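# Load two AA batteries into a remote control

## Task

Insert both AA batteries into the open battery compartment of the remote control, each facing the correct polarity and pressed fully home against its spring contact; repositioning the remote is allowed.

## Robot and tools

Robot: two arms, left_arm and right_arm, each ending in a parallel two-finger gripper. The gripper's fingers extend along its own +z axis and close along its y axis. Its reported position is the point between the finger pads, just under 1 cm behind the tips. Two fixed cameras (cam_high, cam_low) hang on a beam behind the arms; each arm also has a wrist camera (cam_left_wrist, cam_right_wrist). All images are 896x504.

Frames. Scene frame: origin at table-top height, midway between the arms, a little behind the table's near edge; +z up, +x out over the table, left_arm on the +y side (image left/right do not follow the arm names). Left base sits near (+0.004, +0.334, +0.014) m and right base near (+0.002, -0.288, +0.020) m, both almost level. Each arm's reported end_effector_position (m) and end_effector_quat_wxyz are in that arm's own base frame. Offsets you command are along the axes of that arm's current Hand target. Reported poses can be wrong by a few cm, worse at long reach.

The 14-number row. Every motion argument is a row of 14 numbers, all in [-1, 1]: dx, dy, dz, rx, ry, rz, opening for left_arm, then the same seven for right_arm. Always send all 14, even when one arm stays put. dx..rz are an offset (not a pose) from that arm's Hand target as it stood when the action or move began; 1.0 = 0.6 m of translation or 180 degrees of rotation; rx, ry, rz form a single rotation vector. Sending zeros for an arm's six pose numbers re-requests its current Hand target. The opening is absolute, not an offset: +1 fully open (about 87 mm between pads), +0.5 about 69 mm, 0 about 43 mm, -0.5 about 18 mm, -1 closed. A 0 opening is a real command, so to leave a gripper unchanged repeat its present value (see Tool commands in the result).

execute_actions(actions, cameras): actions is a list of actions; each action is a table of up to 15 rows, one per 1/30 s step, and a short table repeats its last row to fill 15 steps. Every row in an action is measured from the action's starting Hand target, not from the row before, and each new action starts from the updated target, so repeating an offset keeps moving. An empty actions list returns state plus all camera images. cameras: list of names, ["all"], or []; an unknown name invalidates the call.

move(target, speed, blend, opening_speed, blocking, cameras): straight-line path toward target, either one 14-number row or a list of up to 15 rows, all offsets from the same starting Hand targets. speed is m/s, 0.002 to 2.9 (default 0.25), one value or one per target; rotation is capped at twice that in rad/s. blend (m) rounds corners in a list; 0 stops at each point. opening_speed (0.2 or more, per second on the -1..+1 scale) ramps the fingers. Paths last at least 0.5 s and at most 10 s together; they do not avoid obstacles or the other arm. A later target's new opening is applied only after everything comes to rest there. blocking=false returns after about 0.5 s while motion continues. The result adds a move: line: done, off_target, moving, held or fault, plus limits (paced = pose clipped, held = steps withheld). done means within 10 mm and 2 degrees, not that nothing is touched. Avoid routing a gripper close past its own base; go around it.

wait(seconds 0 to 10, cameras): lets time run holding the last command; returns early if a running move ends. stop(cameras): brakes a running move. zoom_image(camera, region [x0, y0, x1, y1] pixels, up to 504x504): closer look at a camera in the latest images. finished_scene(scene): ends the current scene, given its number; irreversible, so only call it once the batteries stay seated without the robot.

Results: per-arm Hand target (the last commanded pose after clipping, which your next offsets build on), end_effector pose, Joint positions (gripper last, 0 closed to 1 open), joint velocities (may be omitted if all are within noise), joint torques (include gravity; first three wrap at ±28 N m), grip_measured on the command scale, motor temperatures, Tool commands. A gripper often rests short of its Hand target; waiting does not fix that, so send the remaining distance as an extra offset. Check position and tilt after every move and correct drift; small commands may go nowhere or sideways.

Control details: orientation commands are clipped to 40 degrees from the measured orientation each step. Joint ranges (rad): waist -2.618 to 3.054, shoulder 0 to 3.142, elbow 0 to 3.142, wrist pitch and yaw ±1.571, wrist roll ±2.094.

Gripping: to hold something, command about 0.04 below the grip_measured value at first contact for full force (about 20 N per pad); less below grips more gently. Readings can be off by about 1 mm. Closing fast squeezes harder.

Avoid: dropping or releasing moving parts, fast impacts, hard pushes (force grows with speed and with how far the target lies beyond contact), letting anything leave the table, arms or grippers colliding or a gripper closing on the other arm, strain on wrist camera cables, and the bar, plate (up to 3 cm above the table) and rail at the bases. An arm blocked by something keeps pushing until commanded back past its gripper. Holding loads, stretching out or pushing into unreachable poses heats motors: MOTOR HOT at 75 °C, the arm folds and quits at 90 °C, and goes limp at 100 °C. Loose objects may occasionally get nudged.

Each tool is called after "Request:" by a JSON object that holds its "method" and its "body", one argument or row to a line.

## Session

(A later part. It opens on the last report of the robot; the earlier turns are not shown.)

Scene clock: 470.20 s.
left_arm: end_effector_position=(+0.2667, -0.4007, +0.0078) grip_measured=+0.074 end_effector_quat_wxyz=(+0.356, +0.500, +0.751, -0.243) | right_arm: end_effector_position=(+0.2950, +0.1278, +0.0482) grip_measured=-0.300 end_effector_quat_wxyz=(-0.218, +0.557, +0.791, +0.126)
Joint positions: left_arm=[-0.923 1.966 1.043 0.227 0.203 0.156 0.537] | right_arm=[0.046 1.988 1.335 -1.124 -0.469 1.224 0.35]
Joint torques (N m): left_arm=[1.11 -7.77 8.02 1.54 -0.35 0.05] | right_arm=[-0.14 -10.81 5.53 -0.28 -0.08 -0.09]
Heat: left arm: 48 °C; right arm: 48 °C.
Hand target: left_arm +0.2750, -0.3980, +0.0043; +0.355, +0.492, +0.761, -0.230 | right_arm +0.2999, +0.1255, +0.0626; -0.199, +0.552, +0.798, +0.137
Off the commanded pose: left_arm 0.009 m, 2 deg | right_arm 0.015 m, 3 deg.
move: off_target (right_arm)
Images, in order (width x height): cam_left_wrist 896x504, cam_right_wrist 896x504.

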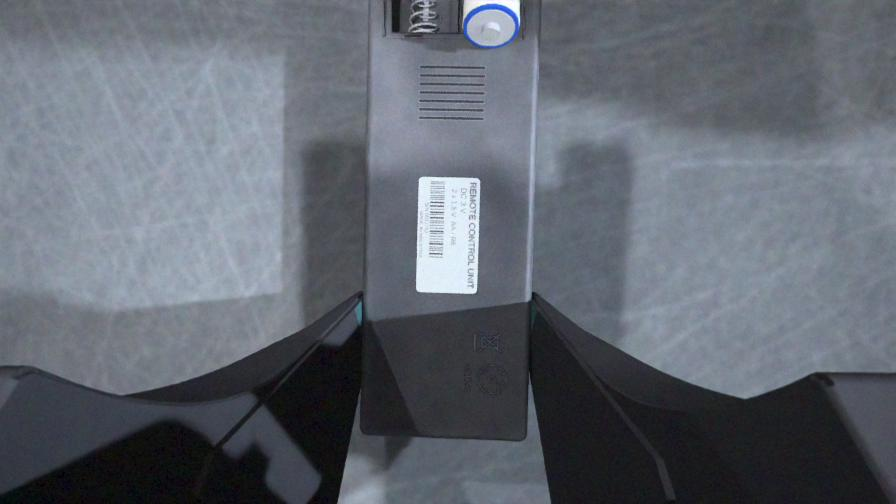

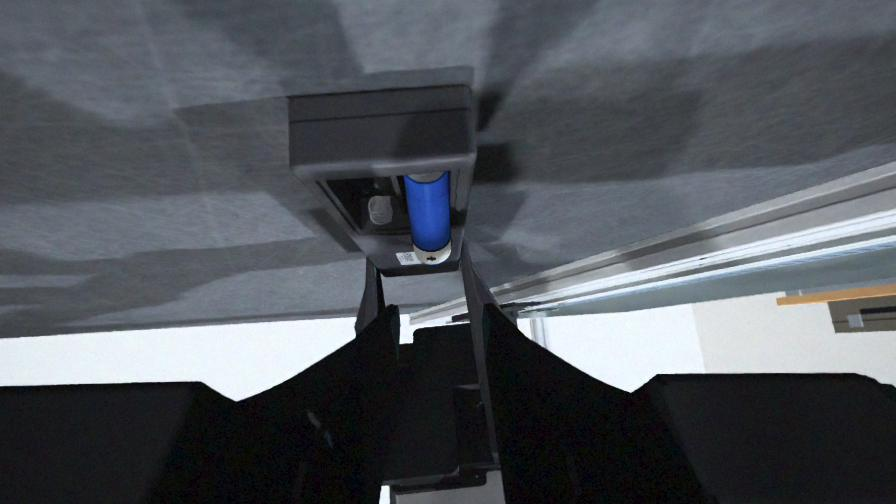

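Request:
{"method": "move", "body": {
  "target": [
    [0,0,0,0,0,0,-0.05,0.0736,0.007,0.0391,0,0.05,0,-1]
  ],
  "speed": 0.12,
  "cameras": ["cam_left_wrist","cam_right_wrist"]
}}

Scene clock: 484.83 s.
left_arm: end_effector_position=(+0.2667, -0.4007, +0.0078) grip_measured=+0.074 end_effector_quat_wxyz=(+0.356, +0.500, +0.751, -0.243) | right_arm: end_effector_position=(+0.2855, +0.1711, +0.0562) grip_measured=-1.000 end_effector_quat_wxyz=(-0.264, +0.539, +0.781, +0.171)
Joint positions: left_arm=[-0.923 1.966 1.043 0.227 0.203 0.156 0.537] | right_arm=[0.127 1.988 1.297 -1.072 -0.613 1.274 0]
Joint torques (N m): left_arm=[1.1 -7.8 8.02 1.55 -0.34 0.04] | right_arm=[0.59 -9.22 3.64 -0.02 -0.37 0.14]
Heat: left arm: 48 °C; right arm: 50 °C.
Hand target: left_arm +0.2750, -0.3980, +0.0043; +0.355, +0.492, +0.761, -0.230 | right_arm +0.2863, +0.1738, +0.0625; -0.261, +0.540, +0.780, +0.180
Off the commanded pose: left_arm 0.009 m, 2 deg | right_arm 0.007 m, 1 deg.
move: done
Images, in order (width x height): cam_left_wrist 896x504, cam_right_wrist 896x504.

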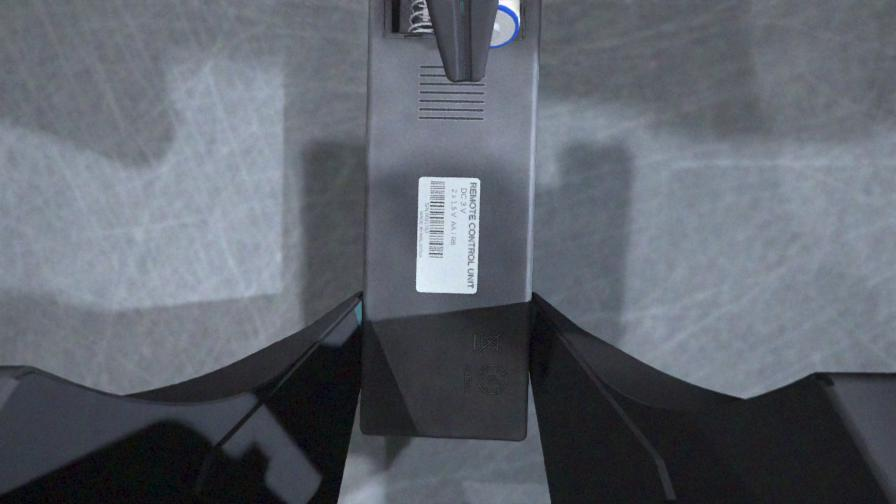

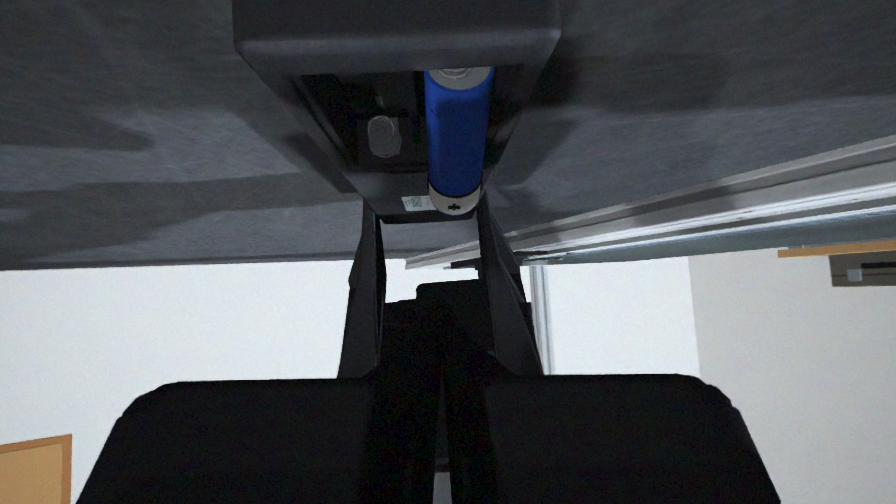

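Request:
{"method": "move", "body": {
  "target": [
    [0,0,0,0,0,0,-0.05,0.0055,-0.009,0.004,0,0,0,-1],
    [0,0,0,0,0,0,-0.05,-0.0383,-0.009,0.063,0,0,0,-1]
  ],
  "speed": 0.08,
  "cameras": ["cam_left_wrist","cam_right_wrist"]
}}

Request:
{"method": "zoom_image", "body": {
  "camera": "cam_left_wrist",
  "region": [340, 0, 580, 120]
}}

Scene clock: 499.10 s.
left_arm: end_effector_position=(+0.2667, -0.4007, +0.0078) grip_measured=+0.074 end_effector_quat_wxyz=(+0.356, +0.500, +0.751, -0.243) | right_arm: end_effector_position=(+0.2808, +0.1743, +0.0255) grip_measured=-1.000 end_effector_quat_wxyz=(-0.257, +0.537, +0.782, +0.186)
Joint positions: left_arm=[-0.923 1.966 1.043 0.227 0.203 0.156 0.537] | right_arm=[0.133 2.01 1.188 -0.905 -0.628 1.286 0]
Joint torques (N m): left_arm=[1.1 -7.84 8.02 1.53 -0.35 0.05] | right_arm=[0.84 -5.75 3.34 0.12 -0.22 0.14]
Heat: left arm: 47 °C; right arm: 51 °C.
Hand target: left_arm +0.2750, -0.3980, +0.0043; +0.355, +0.492, +0.761, -0.230 | right_arm +0.2796, +0.1759, +0.0185; -0.261, +0.540, +0.780, +0.180
Off the commanded pose: left_arm 0.009 m, 2 deg | right_arm 0.007 m, 1 deg.
move: done
Images, in order (width x height): cam_left_wrist 896x504, cam_right_wrist 896x504.

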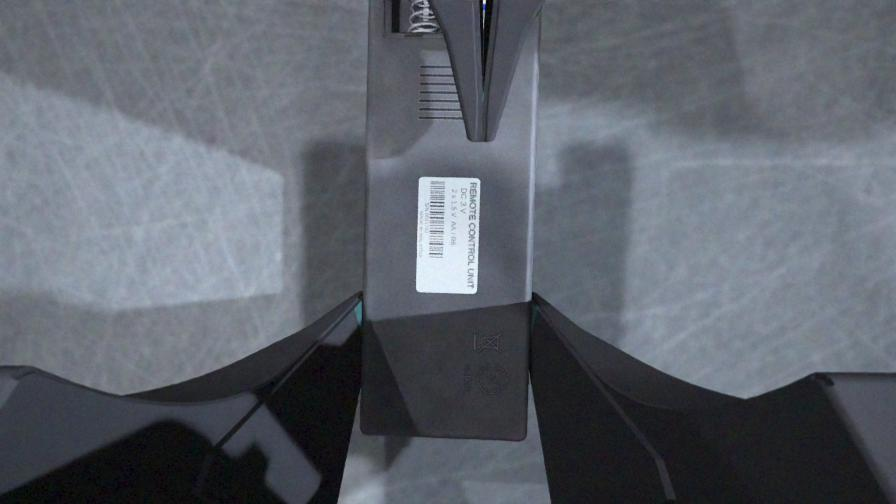

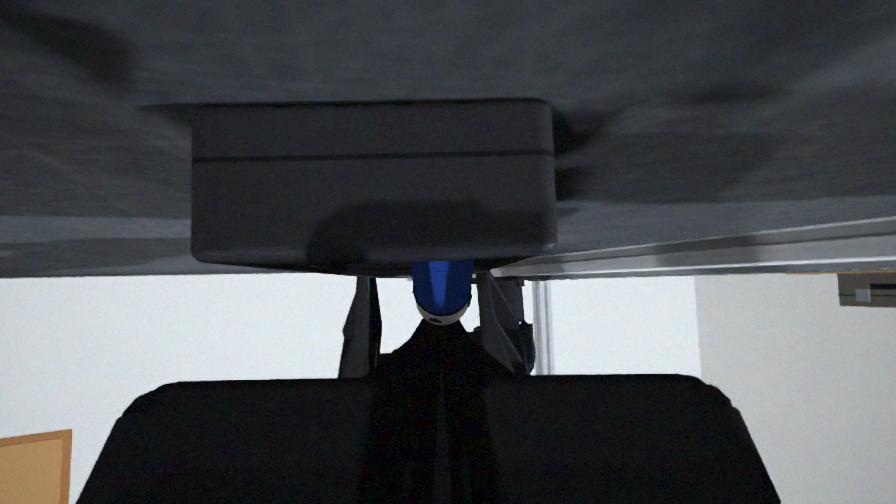

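Scaled by 2.100 from the camera's 896x504 image, which has a finer 1280x720 frame.

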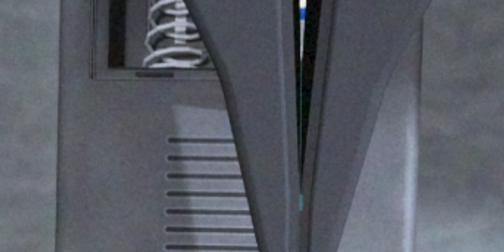

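Request:
{"method": "move", "body": {
  "target": [
    [0.0206,0,-0.0089,0,0,0,-0.05,-0.0703,0,-0.0313,0,0,0,-1]
  ],
  "speed": 0.05,
  "cameras": ["cam_left_wrist","cam_right_wrist"]
}}

Request:
{"method": "zoom_image", "body": {
  "camera": "cam_left_wrist",
  "region": [340, 0, 580, 120]
}}

Scene clock: 508.70 s.
left_arm: end_effector_position=(+0.2677, -0.4019, +0.0081) grip_measured=+0.074 end_effector_quat_wxyz=(+0.367, +0.498, +0.746, -0.247) | right_arm: end_effector_position=(+0.2868, +0.1532, +0.0355) grip_measured=-1.000 end_effector_quat_wxyz=(-0.290, +0.527, +0.771, +0.209)
Joint positions: left_arm=[-0.923 1.966 1.022 0.273 0.203 0.156 0.537] | right_arm=[0.042 2.065 1.256 -1.024 -0.689 1.146 0]
Joint torques (N m): left_arm=[1.68 -9.42 4.67 1.49 -0.31 0.08] | right_arm=[-2.89 -4.04 4.01 0.28 0.77 0]
Heat: left arm: 47 °C; right arm: 50 °C.
Hand target: left_arm +0.2700, -0.3870, -0.0017; +0.355, +0.492, +0.761, -0.230 | right_arm +0.2955, +0.1338, +0.0082; -0.261, +0.540, +0.780, +0.180
Off the commanded pose: left_arm 0.018 m, 3 deg | right_arm 0.035 m, 5 deg.
move: off_target (left_arm, right_arm)
Images, in order (width x height): cam_left_wrist 896x504, cam_right_wrist 896x504.

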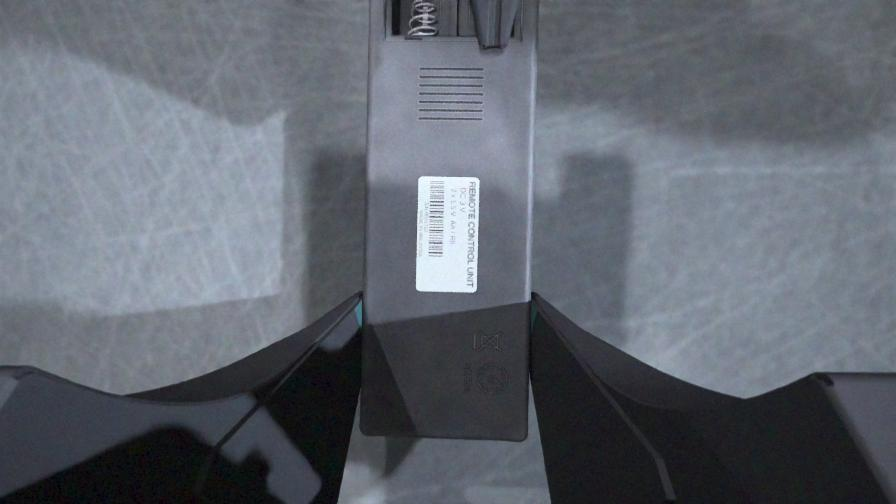

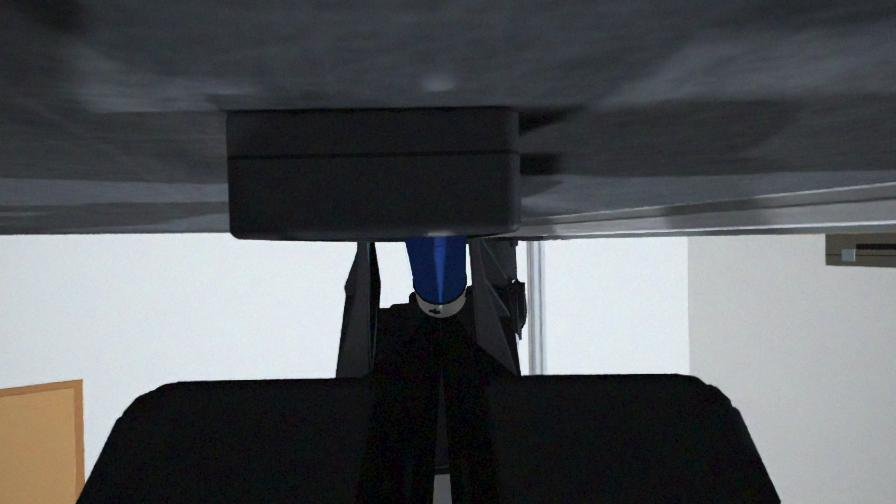

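Scaled by 2.100 from the camera's 896x504 image, which has a finer 1280x720 frame.

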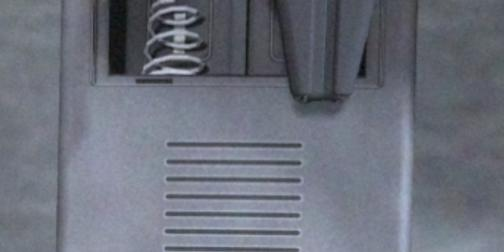

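Request:
{"method": "move", "body": {
  "target": [
    [0,0,0,0,0,0,-0.05,-0.0268,0,0.044,0,0,0,-1]
  ],
  "speed": 0.05,
  "cameras": ["cam_left_wrist","cam_right_wrist"]
}}

Request:
{"method": "zoom_image", "body": {
  "camera": "cam_left_wrist",
  "region": [340, 0, 580, 120]
}}

Scene clock: 514.67 s.
left_arm: end_effector_position=(+0.2677, -0.4019, +0.0081) grip_measured=+0.074 end_effector_quat_wxyz=(+0.367, +0.498, +0.746, -0.247) | right_arm: end_effector_position=(+0.2866, +0.1532, +0.0343) grip_measured=-1.000 end_effector_quat_wxyz=(-0.291, +0.527, +0.771, +0.208)
Joint positions: left_arm=[-0.923 1.966 1.022 0.273 0.203 0.156 0.537] | right_arm=[0.042 2.069 1.255 -1.023 -0.689 1.146 0]
Joint torques (N m): left_arm=[1.69 -9.47 4.67 1.51 -0.28 0.07] | right_arm=[-2.24 -0.06 0.46 1.29 0.77 0.02]
Heat: left arm: 48 °C; right arm: 49 °C.
Hand target: left_arm +0.2700, -0.3870, -0.0017; +0.355, +0.492, +0.761, -0.230 | right_arm +0.2944, +0.1366, -0.0227; -0.261, +0.540, +0.780, +0.180
Off the commanded pose: left_arm 0.018 m, 3 deg | right_arm 0.060 m, 5 deg.
move: off_target (left_arm, right_arm)
Images, in order (width x height): cam_left_wrist 896x504, cam_right_wrist 896x504.

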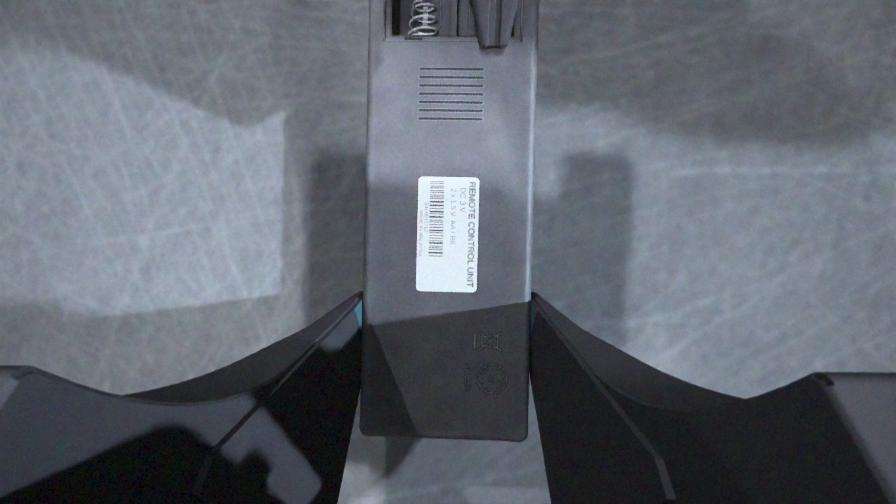

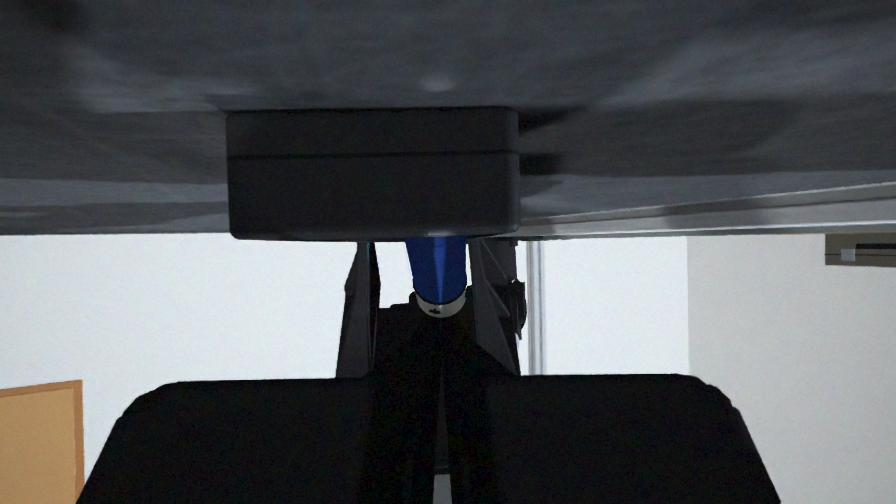

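Scaled by 2.100 from the camera's 896x504 image, which has a finer 1280x720 frame.

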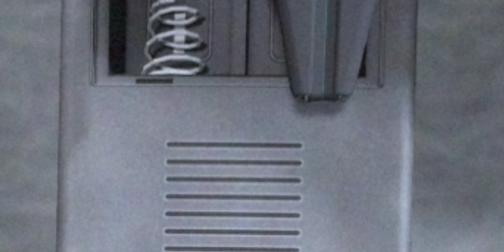

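Request:
{"method": "move", "body": {
  "target": [
    [-0.0206,0,0.0089,0,0,0,-0.05,0.1011,0,-0.1367,0,0,0,-1]
  ],
  "speed": 0.12,
  "cameras": ["cam_left_wrist","cam_right_wrist"]
}}

Request:
{"method": "zoom_image", "body": {
  "camera": "cam_right_wrist",
  "region": [300, 0, 580, 280]
}}

Scene clock: 530.60 s.
left_arm: end_effector_position=(+0.2679, -0.4009, +0.0084) grip_measured=+0.074 end_effector_quat_wxyz=(+0.359, +0.499, +0.751, -0.242) | right_arm: end_effector_position=(+0.2911, +0.1371, +0.0668) grip_measured=-1.000 end_effector_quat_wxyz=(-0.276, +0.540, +0.776, +0.174)
Joint positions: left_arm=[-0.923 1.966 1.042 0.232 0.2 0.155 0.537] | right_arm=[0.019 2.017 1.364 -1.201 -0.609 1.144 0]
Joint torques (N m): left_arm=[1.06 -7.82 8.03 1.5 -0.32 0.05] | right_arm=[0.12 -10.59 5.29 -0.45 -0.15 0.1]
Heat: left arm: 48 °C; right arm: 47 °C.
Hand target: left_arm +0.2748, -0.3981, +0.0043; +0.355, +0.492, +0.761, -0.230 | right_arm +0.2947, +0.1359, +0.0793; -0.261, +0.540, +0.780, +0.180
Off the commanded pose: left_arm 0.009 m, 2 deg | right_arm 0.013 m, 2 deg.
move: off_target (right_arm)
Images, in order (width x height): cam_left_wrist 896x504, cam_right_wrist 896x504.

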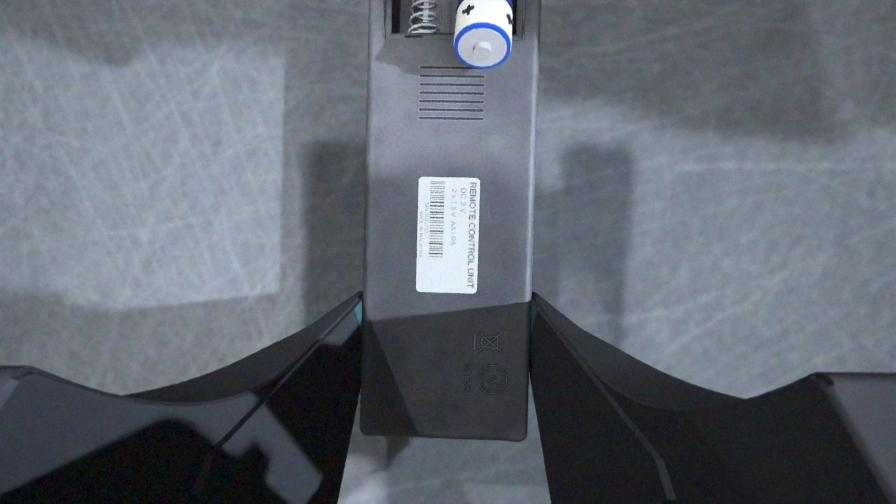

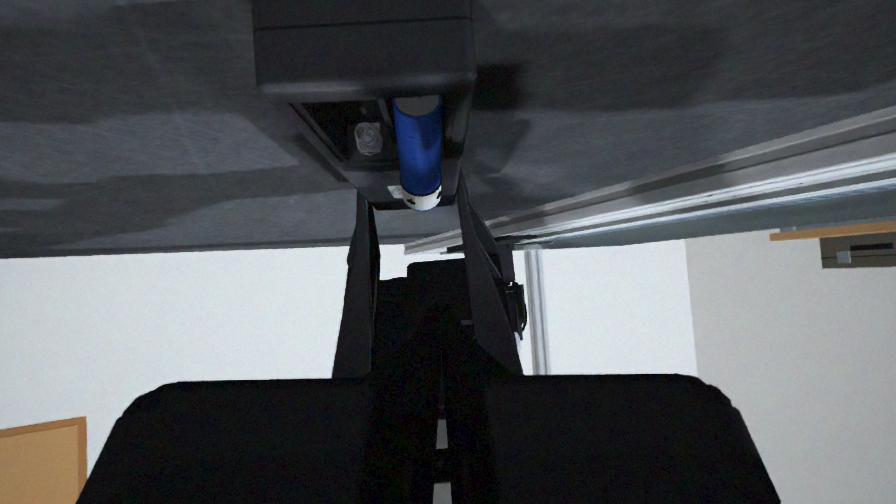

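Scaled by 1.800 from the camera's 896x504 image, which has a finer 1280x720 frame.

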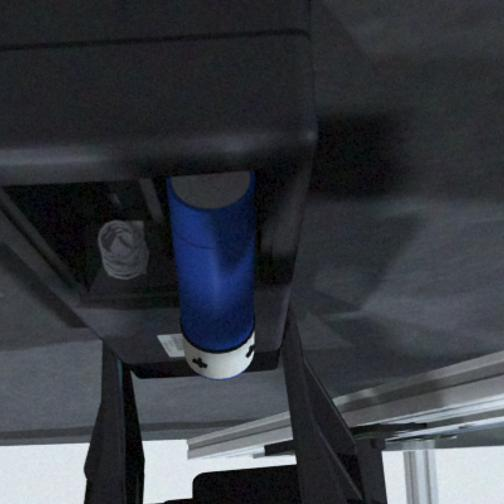

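Request:
{"method": "move", "body": {
  "target": [
    [0,0,0,0,0,0,-0.05,0.02,0.0117,0.015,0,-0.036,0,-0.1],
    [0,0,0,0,0,0,-0.05,-0.0052,0.0117,0.0687,0,-0.036,0,-0.1]
  ],
  "speed": 0.12,
  "cameras": ["cam_left_wrist","cam_right_wrist"]
}}

Request:
{"method": "zoom_image", "body": {
  "camera": "cam_right_wrist",
  "region": [300, 100, 580, 380]
}}

Scene clock: 573.53 s.
left_arm: end_effector_position=(+0.2679, -0.4009, +0.0084) grip_measured=+0.074 end_effector_quat_wxyz=(+0.359, +0.499, +0.751, -0.242) | right_arm: end_effector_position=(+0.2938, +0.1586, +0.0464) grip_measured=-0.100 end_effector_quat_wxyz=(-0.218, +0.546, +0.794, +0.152)
Joint positions: left_arm=[-0.923 1.966 1.042 0.232 0.2 0.155 0.537] | right_arm=[0.12 1.971 1.289 -1.029 -0.522 1.289 0.45]
Joint torques (N m): left_arm=[1.02 -7.8 8.08 1.5 -0.32 0.05] | right_arm=[0.69 -7.39 3.78 0.07 -0.12 0.13]
Heat: left arm: 47 °C; right arm: 50 °C.
Hand target: left_arm +0.2748, -0.3981, +0.0043; +0.355, +0.492, +0.761, -0.230 | right_arm +0.2935, +0.1592, +0.0446; -0.216, +0.549, +0.793, +0.149
Off the commanded pose: left_arm 0.009 m, 2 deg | right_arm 0.002 m, 1 deg.
move: done
Images, in order (width x height): cam_left_wrist 896x504, cam_right_wrist 896x504.

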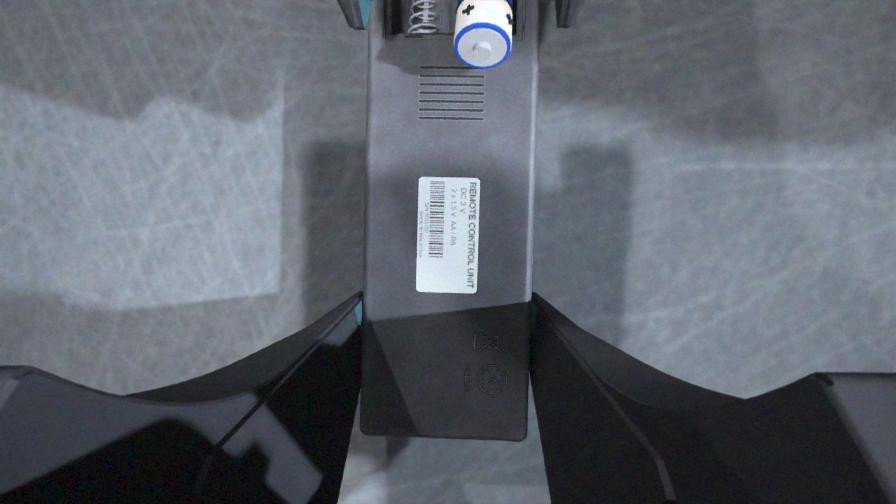

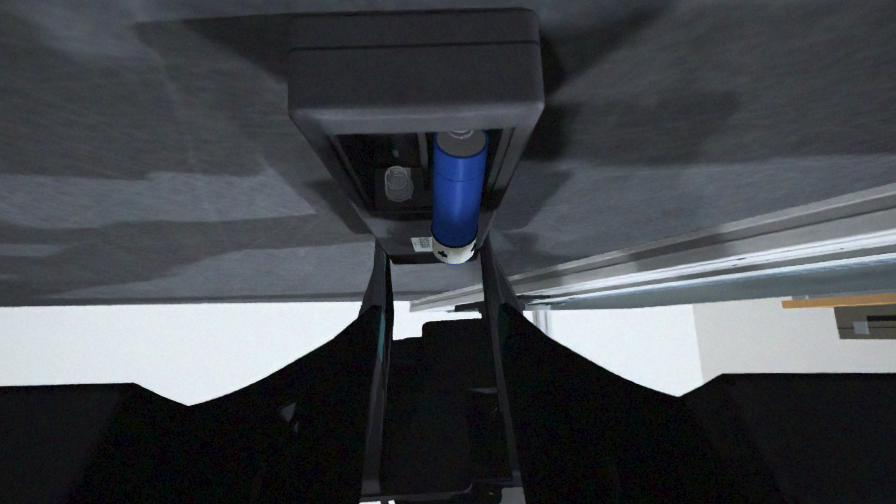

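Scaled by 1.800 from the camera's 896x504 image, which has a finer 1280x720 frame.

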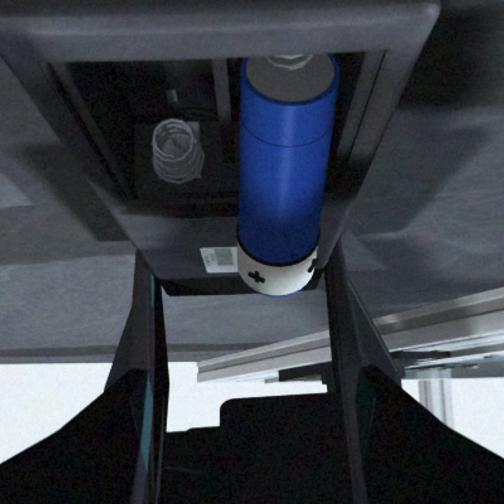

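Request:
{"method": "move", "body": {
  "target": [
    [0,0,0,0,0,0,-0.05,-0.0258,-0.0067,0.0313,0,0,0,-0.1],
    [0,0,0,0,0,0,-0.05,-0.0258,-0.0067,0.0313,0,0,0,-0.74]
  ],
  "speed": 0.08,
  "opening_speed": 0.5,
  "cameras": ["cam_left_wrist","cam_right_wrist"]
}}

Request:
{"method": "zoom_image", "body": {
  "camera": "cam_right_wrist",
  "region": [300, 140, 580, 420]
}}

Scene clock: 586.33 s.
left_arm: end_effector_position=(+0.2679, -0.4009, +0.0084) grip_measured=+0.074 end_effector_quat_wxyz=(+0.359, +0.499, +0.751, -0.242) | right_arm: end_effector_position=(+0.2917, +0.1566, +0.0267) grip_measured=-0.638 end_effector_quat_wxyz=(-0.215, +0.548, +0.793, +0.155)
Joint positions: left_arm=[-0.923 1.966 1.042 0.232 0.199 0.155 0.537] | right_arm=[0.115 1.99 1.231 -0.944 -0.521 1.289 0.181]
Joint torques (N m): left_arm=[1.02 -7.73 8.12 1.51 -0.31 0.04] | right_arm=[-0.18 -6.02 3.73 0.09 -0.11 -0.04]
Heat: left arm: 47 °C; right arm: 50 °C.
Hand target: left_arm +0.2749, -0.3981, +0.0043; +0.355, +0.492, +0.761, -0.230 | right_arm +0.2910, +0.1542, +0.0205; -0.216, +0.549, +0.793, +0.149
Off the commanded pose: left_arm 0.008 m, 2 deg | right_arm 0.007 m, 1 deg.
move: done
Images, in order (width x height): cam_left_wrist 896x504, cam_right_wrist 896x504.

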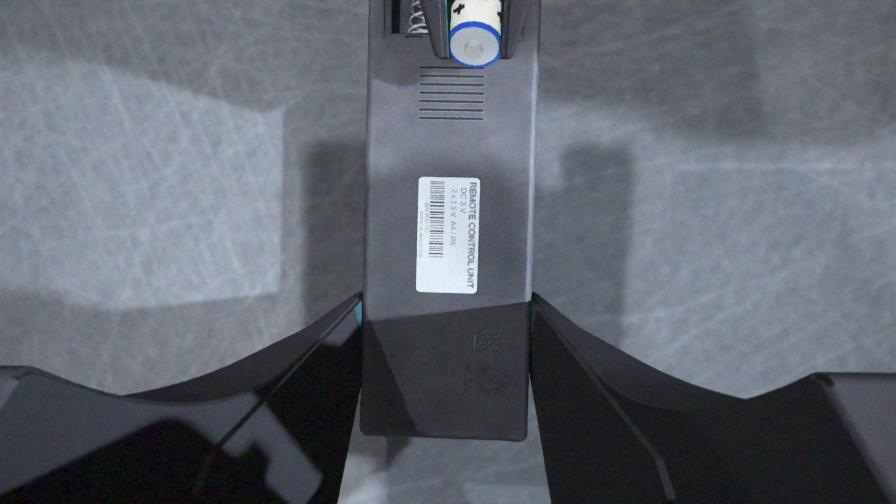

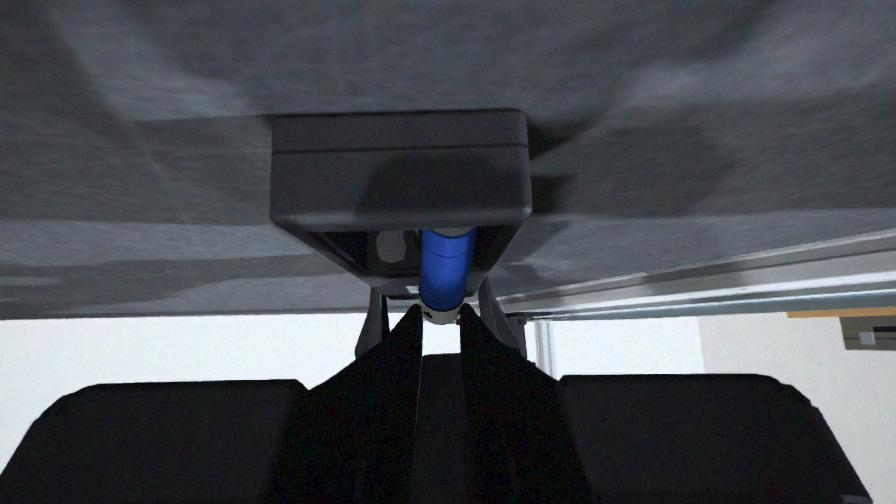

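Scaled by 1.800 from the camera's 896x504 image, which has a finer 1280x720 frame.

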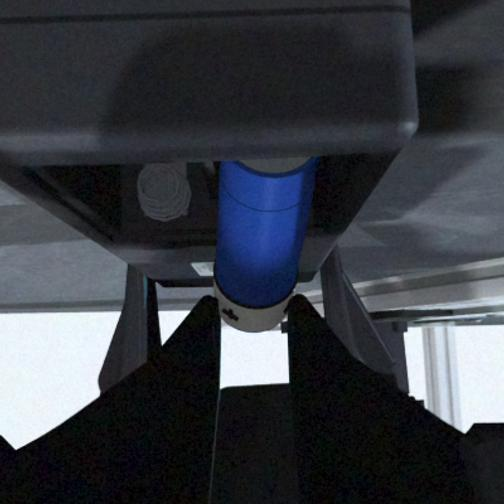

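Request:
{"method": "move", "body": {
  "target": [
    [0,0,0,0,0,0,-0.05,-0.005,0,0.0087,0,-0.039,0,-0.78],
    [0.0206,0,-0.0089,0,0,0,-0.05,-0.0742,0,-0.0217,0,-0.039,0,-0.78]
  ],
  "speed": 0.05,
  "cameras": ["cam_left_wrist","cam_right_wrist"]
}}

Request:
{"method": "zoom_image", "body": {
  "camera": "cam_right_wrist",
  "region": [300, 140, 580, 420]
}}

Request:
{"method": "zoom_image", "body": {
  "camera": "cam_left_wrist",
  "region": [340, 0, 580, 120]
}}

Scene clock: 604.77 s.
left_arm: end_effector_position=(+0.2691, -0.4052, +0.0116) grip_measured=+0.074 end_effector_quat_wxyz=(+0.373, +0.497, +0.742, -0.251) | right_arm: end_effector_position=(+0.2961, +0.1356, +0.0250) grip_measured=-0.641 end_effector_quat_wxyz=(-0.204, +0.548, +0.798, +0.148)
Joint positions: left_arm=[-0.923 1.966 1.025 0.286 0.208 0.154 0.537] | right_arm=[0.062 1.998 1.251 -0.976 -0.487 1.227 0.18]
Joint torques (N m): left_arm=[1.62 -9.44 4.41 1.38 -0.35 0.1] | right_arm=[-2.89 -5.56 5.46 0.15 1.01 -0.09]
Heat: left arm: 47 °C; right arm: 49 °C.
Hand target: left_arm +0.2699, -0.3871, -0.0017; +0.355, +0.492, +0.761, -0.230 | right_arm +0.3070, +0.1121, +0.0093; -0.167, +0.557, +0.805, +0.115
Off the commanded pose: left_arm 0.022 m, 4 deg | right_arm 0.030 m, 6 deg.
move: off_target (left_arm, right_arm)
Images, in order (width x height): cam_left_wrist 896x504, cam_right_wrist 896x504.

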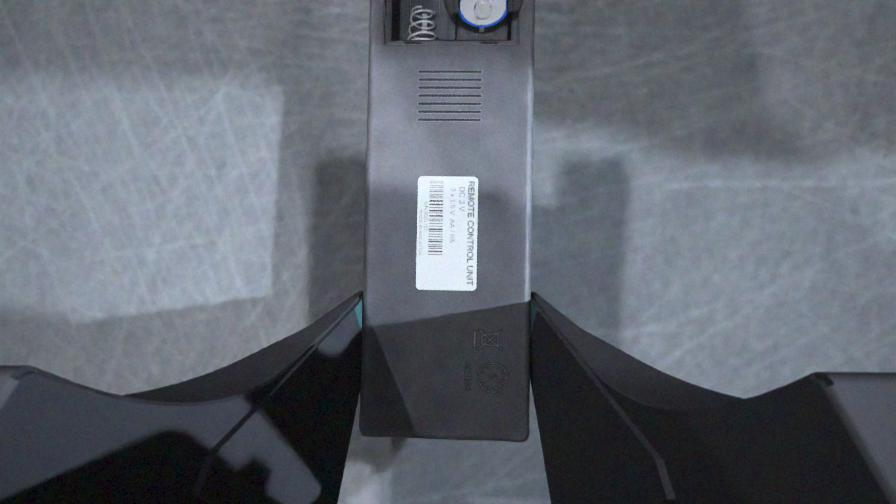

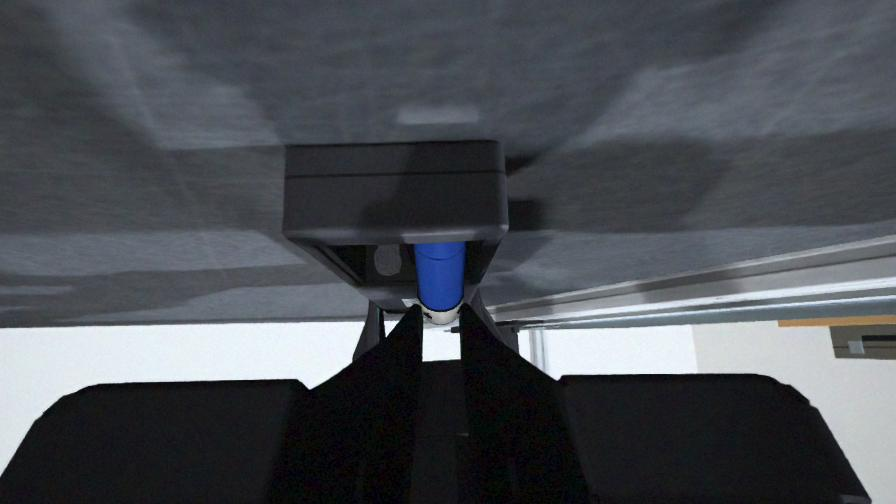

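Scaled by 1.800 from the camera's 896x504 image, which has a finer 1280x720 frame.

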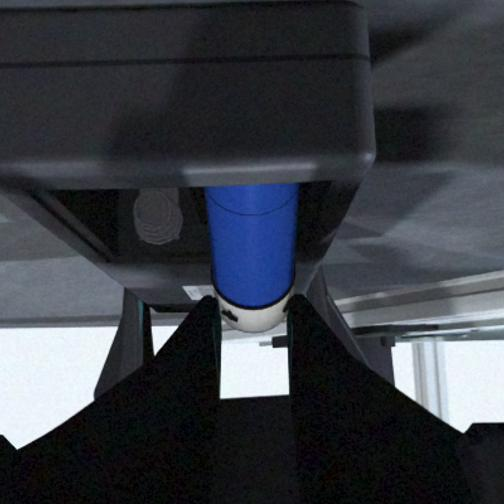

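Scaled by 2.100 from the camera's 896x504 image, which has a finer 1280x720 frame.

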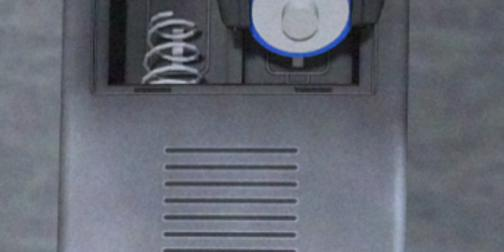

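Request:
{"method": "move", "body": {
  "target": [
    [0.012,0,-0.009,0,0,0,-0.1,-0.0307,0,-0.013,0,0,0,-0.8]
  ],
  "speed": 0.05,
  "cameras": ["cam_left_wrist","cam_right_wrist"]
}}

Request:
{"method": "zoom_image", "body": {
  "camera": "cam_left_wrist",
  "region": [340, 0, 580, 120]
}}

Scene clock: 615.73 s.
left_arm: end_effector_position=(+0.2685, -0.3982, +0.0065) grip_measured=+0.074 end_effector_quat_wxyz=(+0.375, +0.494, +0.744, -0.250) | right_arm: end_effector_position=(+0.3098, +0.0988, +0.0159) grip_measured=-0.800 end_effector_quat_wxyz=(-0.176, +0.560, +0.799, +0.127)
Joint positions: left_arm=[-0.915 1.96 0.988 0.321 0.208 0.154 0.537] | right_arm=[-0.02 2.031 1.296 -0.997 -0.409 1.168 0.1]
Joint torques (N m): left_arm=[1.5 -10.47 4.07 1.27 -0.29 0.16] | right_arm=[0.02 -5.81 5.34 0.02 0.24 -0.1]
Heat: left arm: 48 °C; right arm: 48 °C.
Hand target: left_arm +0.2663, -0.3790, -0.0040; +0.354, +0.492, +0.761, -0.230 | right_arm +0.3139, +0.0934, +0.0091; -0.167, +0.557, +0.805, +0.115
Off the commanded pose: left_arm 0.022 m, 4 deg | right_arm 0.010 m, 2 deg.
move: off_target (left_arm)
Images, in order (width x height): cam_left_wrist 896x504, cam_right_wrist 896x504.

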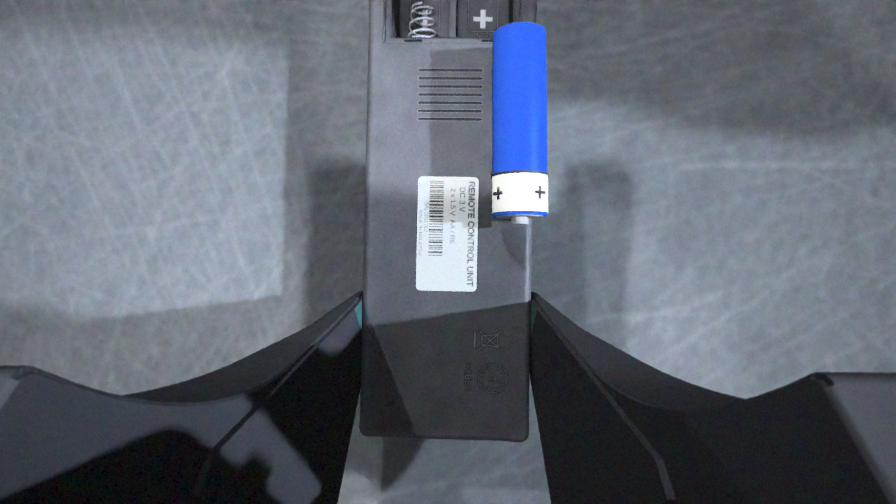

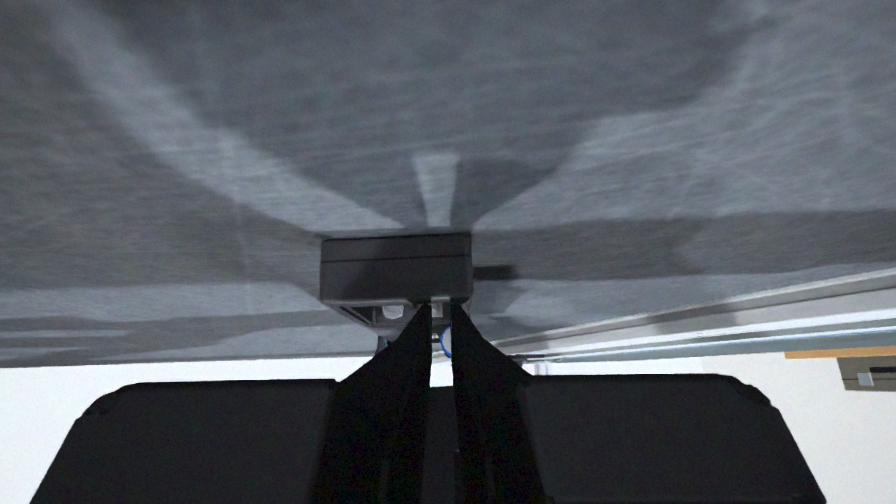

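Scaled by 2.100 from the camera's 896x504 image, which has a finer 1280x720 frame.

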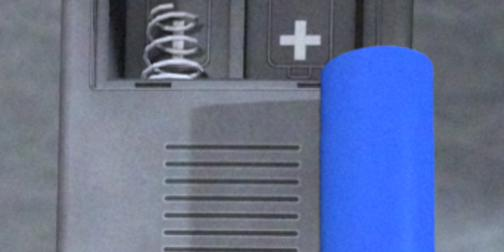

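Request:
{"method": "move", "body": {
  "target": [
    [0,0,0,0,0,0,-0.05,0.0298,0,-0.0688,0,0,0,0.5],
    [0,0,0,0,0,0,-0.05,0.048,0.025,-0.061,0,0.06,0,0.5]
  ],
  "speed": 0.1,
  "cameras": ["cam_left_wrist","cam_right_wrist"]
}}

Scene clock: 645.37 s.
left_arm: end_effector_position=(+0.2696, -0.3976, +0.0066) grip_measured=+0.074 end_effector_quat_wxyz=(+0.376, +0.492, +0.744, -0.250) | right_arm: end_effector_position=(+0.3215, +0.1099, +0.0536) grip_measured=+0.500 end_effector_quat_wxyz=(-0.235, +0.545, +0.787, +0.164)
Joint positions: left_arm=[-0.913 1.96 0.988 0.321 0.207 0.153 0.537] | right_arm=[-0.036 2.091 1.472 -1.197 -0.533 1.109 0.75]
Joint torques (N m): left_arm=[1.25 -10.47 4.05 1.24 -0.29 0.15] | right_arm=[-0.24 -6.63 5.64 -0.38 -0.34 -0.1]
Motor temperatures (°C): left_arm=[24 50 36 36 23 23 24] | right_arm=[25 48 34 25 25 25 24]
Heat: left arm: 50 °C; right arm: 48 °C.
Hand target: left_arm +0.2664, -0.3790, -0.0039; +0.355, +0.492, +0.761, -0.230 | right_arm +0.3237, +0.1098, +0.0540; -0.242, +0.544, +0.786, +0.167
Off the commanded pose: left_arm 0.022 m, 4 deg | right_arm 0.002 m, 1 deg.
move: off_target (left_arm)
Images, in order (width x height): cam_left_wrist 896x504, cam_right_wrist 896x504.

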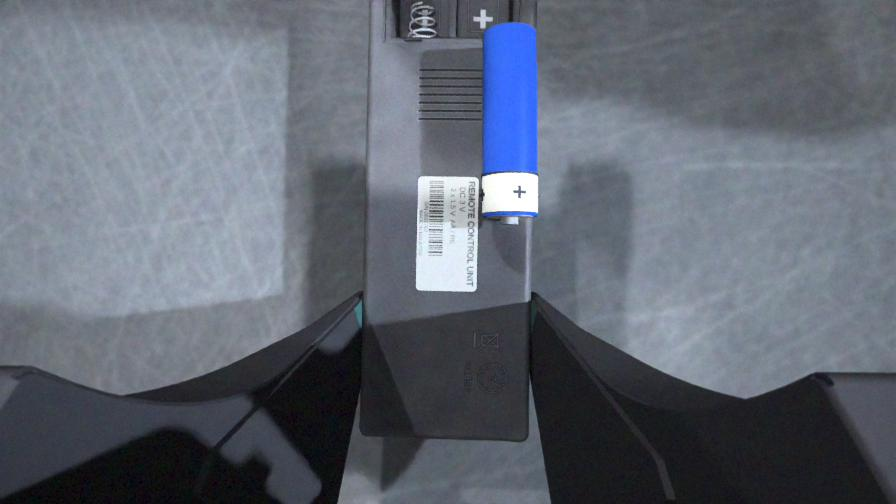

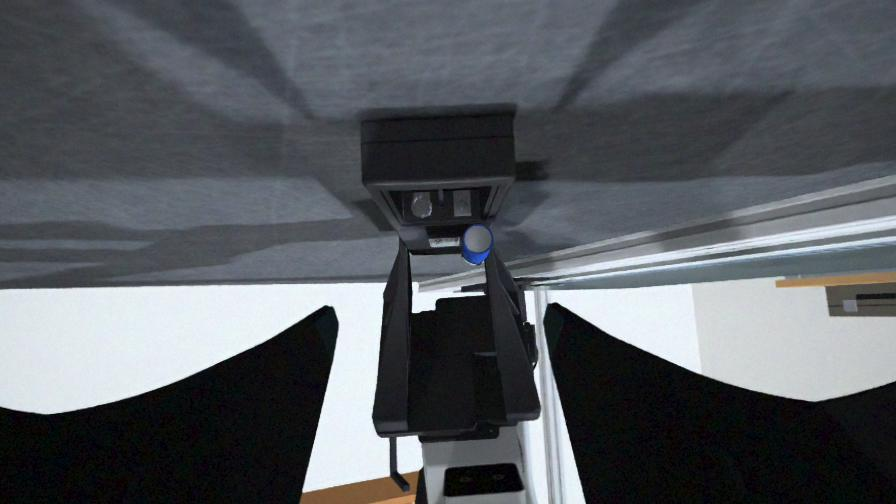

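Request:
{"method": "move", "body": {
  "target": [
    [0,0,0,0,0,0,-0.05,0.0193,0,0.013,0,0,0,0.5],
    [0,0,0,0,0,0,-0.05,-0.0087,0,0.0545,0,0,0,0.5]
  ],
  "speed": 0.1,
  "cameras": ["cam_left_wrist","cam_right_wrist"]
}}

Scene clock: 656.33 s.
left_arm: end_effector_position=(+0.2696, -0.3976, +0.0066) grip_measured=+0.074 end_effector_quat_wxyz=(+0.376, +0.492, +0.744, -0.250) | right_arm: end_effector_position=(+0.3192, +0.1204, +0.0280) grip_measured=+0.500 end_effector_quat_wxyz=(-0.234, +0.540, +0.791, +0.168)
Joint positions: left_arm=[-0.913 1.96 0.988 0.321 0.207 0.153 0.537] | right_arm=[-0.008 2.119 1.404 -1.084 -0.543 1.127 0.75]
Joint torques (N m): left_arm=[1.28 -10.5 3.99 1.25 -0.29 0.14] | right_arm=[0.55 -6.93 3.78 -0.11 -0.33 0.13]
Heat: left arm: 50 °C; right arm: 48 °C.
Hand target: left_arm +0.2664, -0.3790, -0.0039; +0.355, +0.492, +0.761, -0.230 | right_arm +0.3187, +0.1230, +0.0241; -0.242, +0.544, +0.786, +0.167
Off the commanded pose: left_arm 0.022 m, 4 deg | right_arm 0.005 m, 1 deg.
move: off_target (left_arm)
Images, in order (width x height): cam_left_wrist 896x504, cam_right_wrist 896x504.

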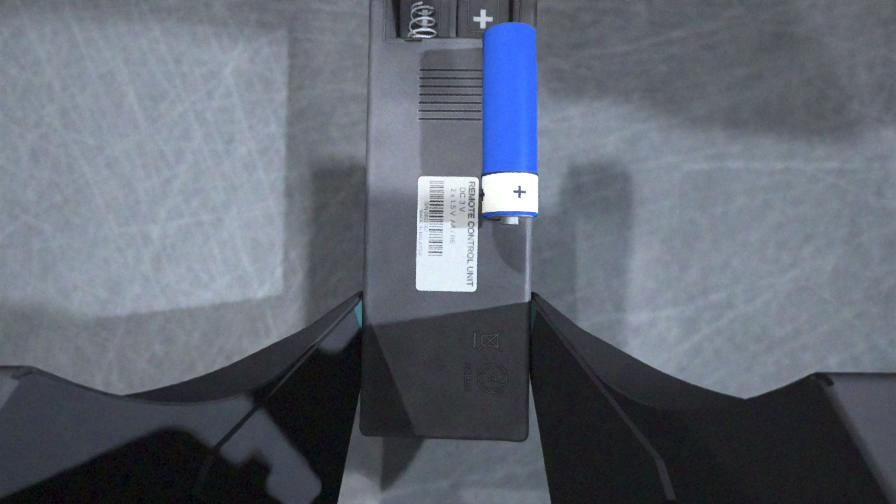

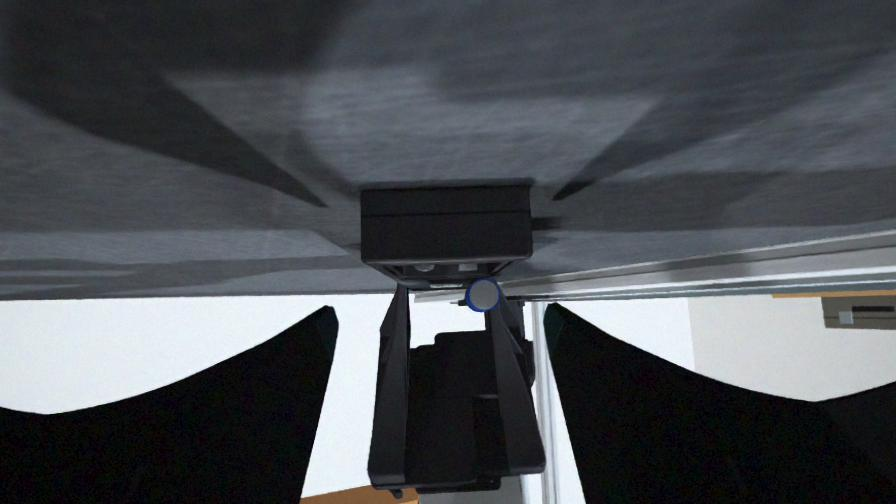

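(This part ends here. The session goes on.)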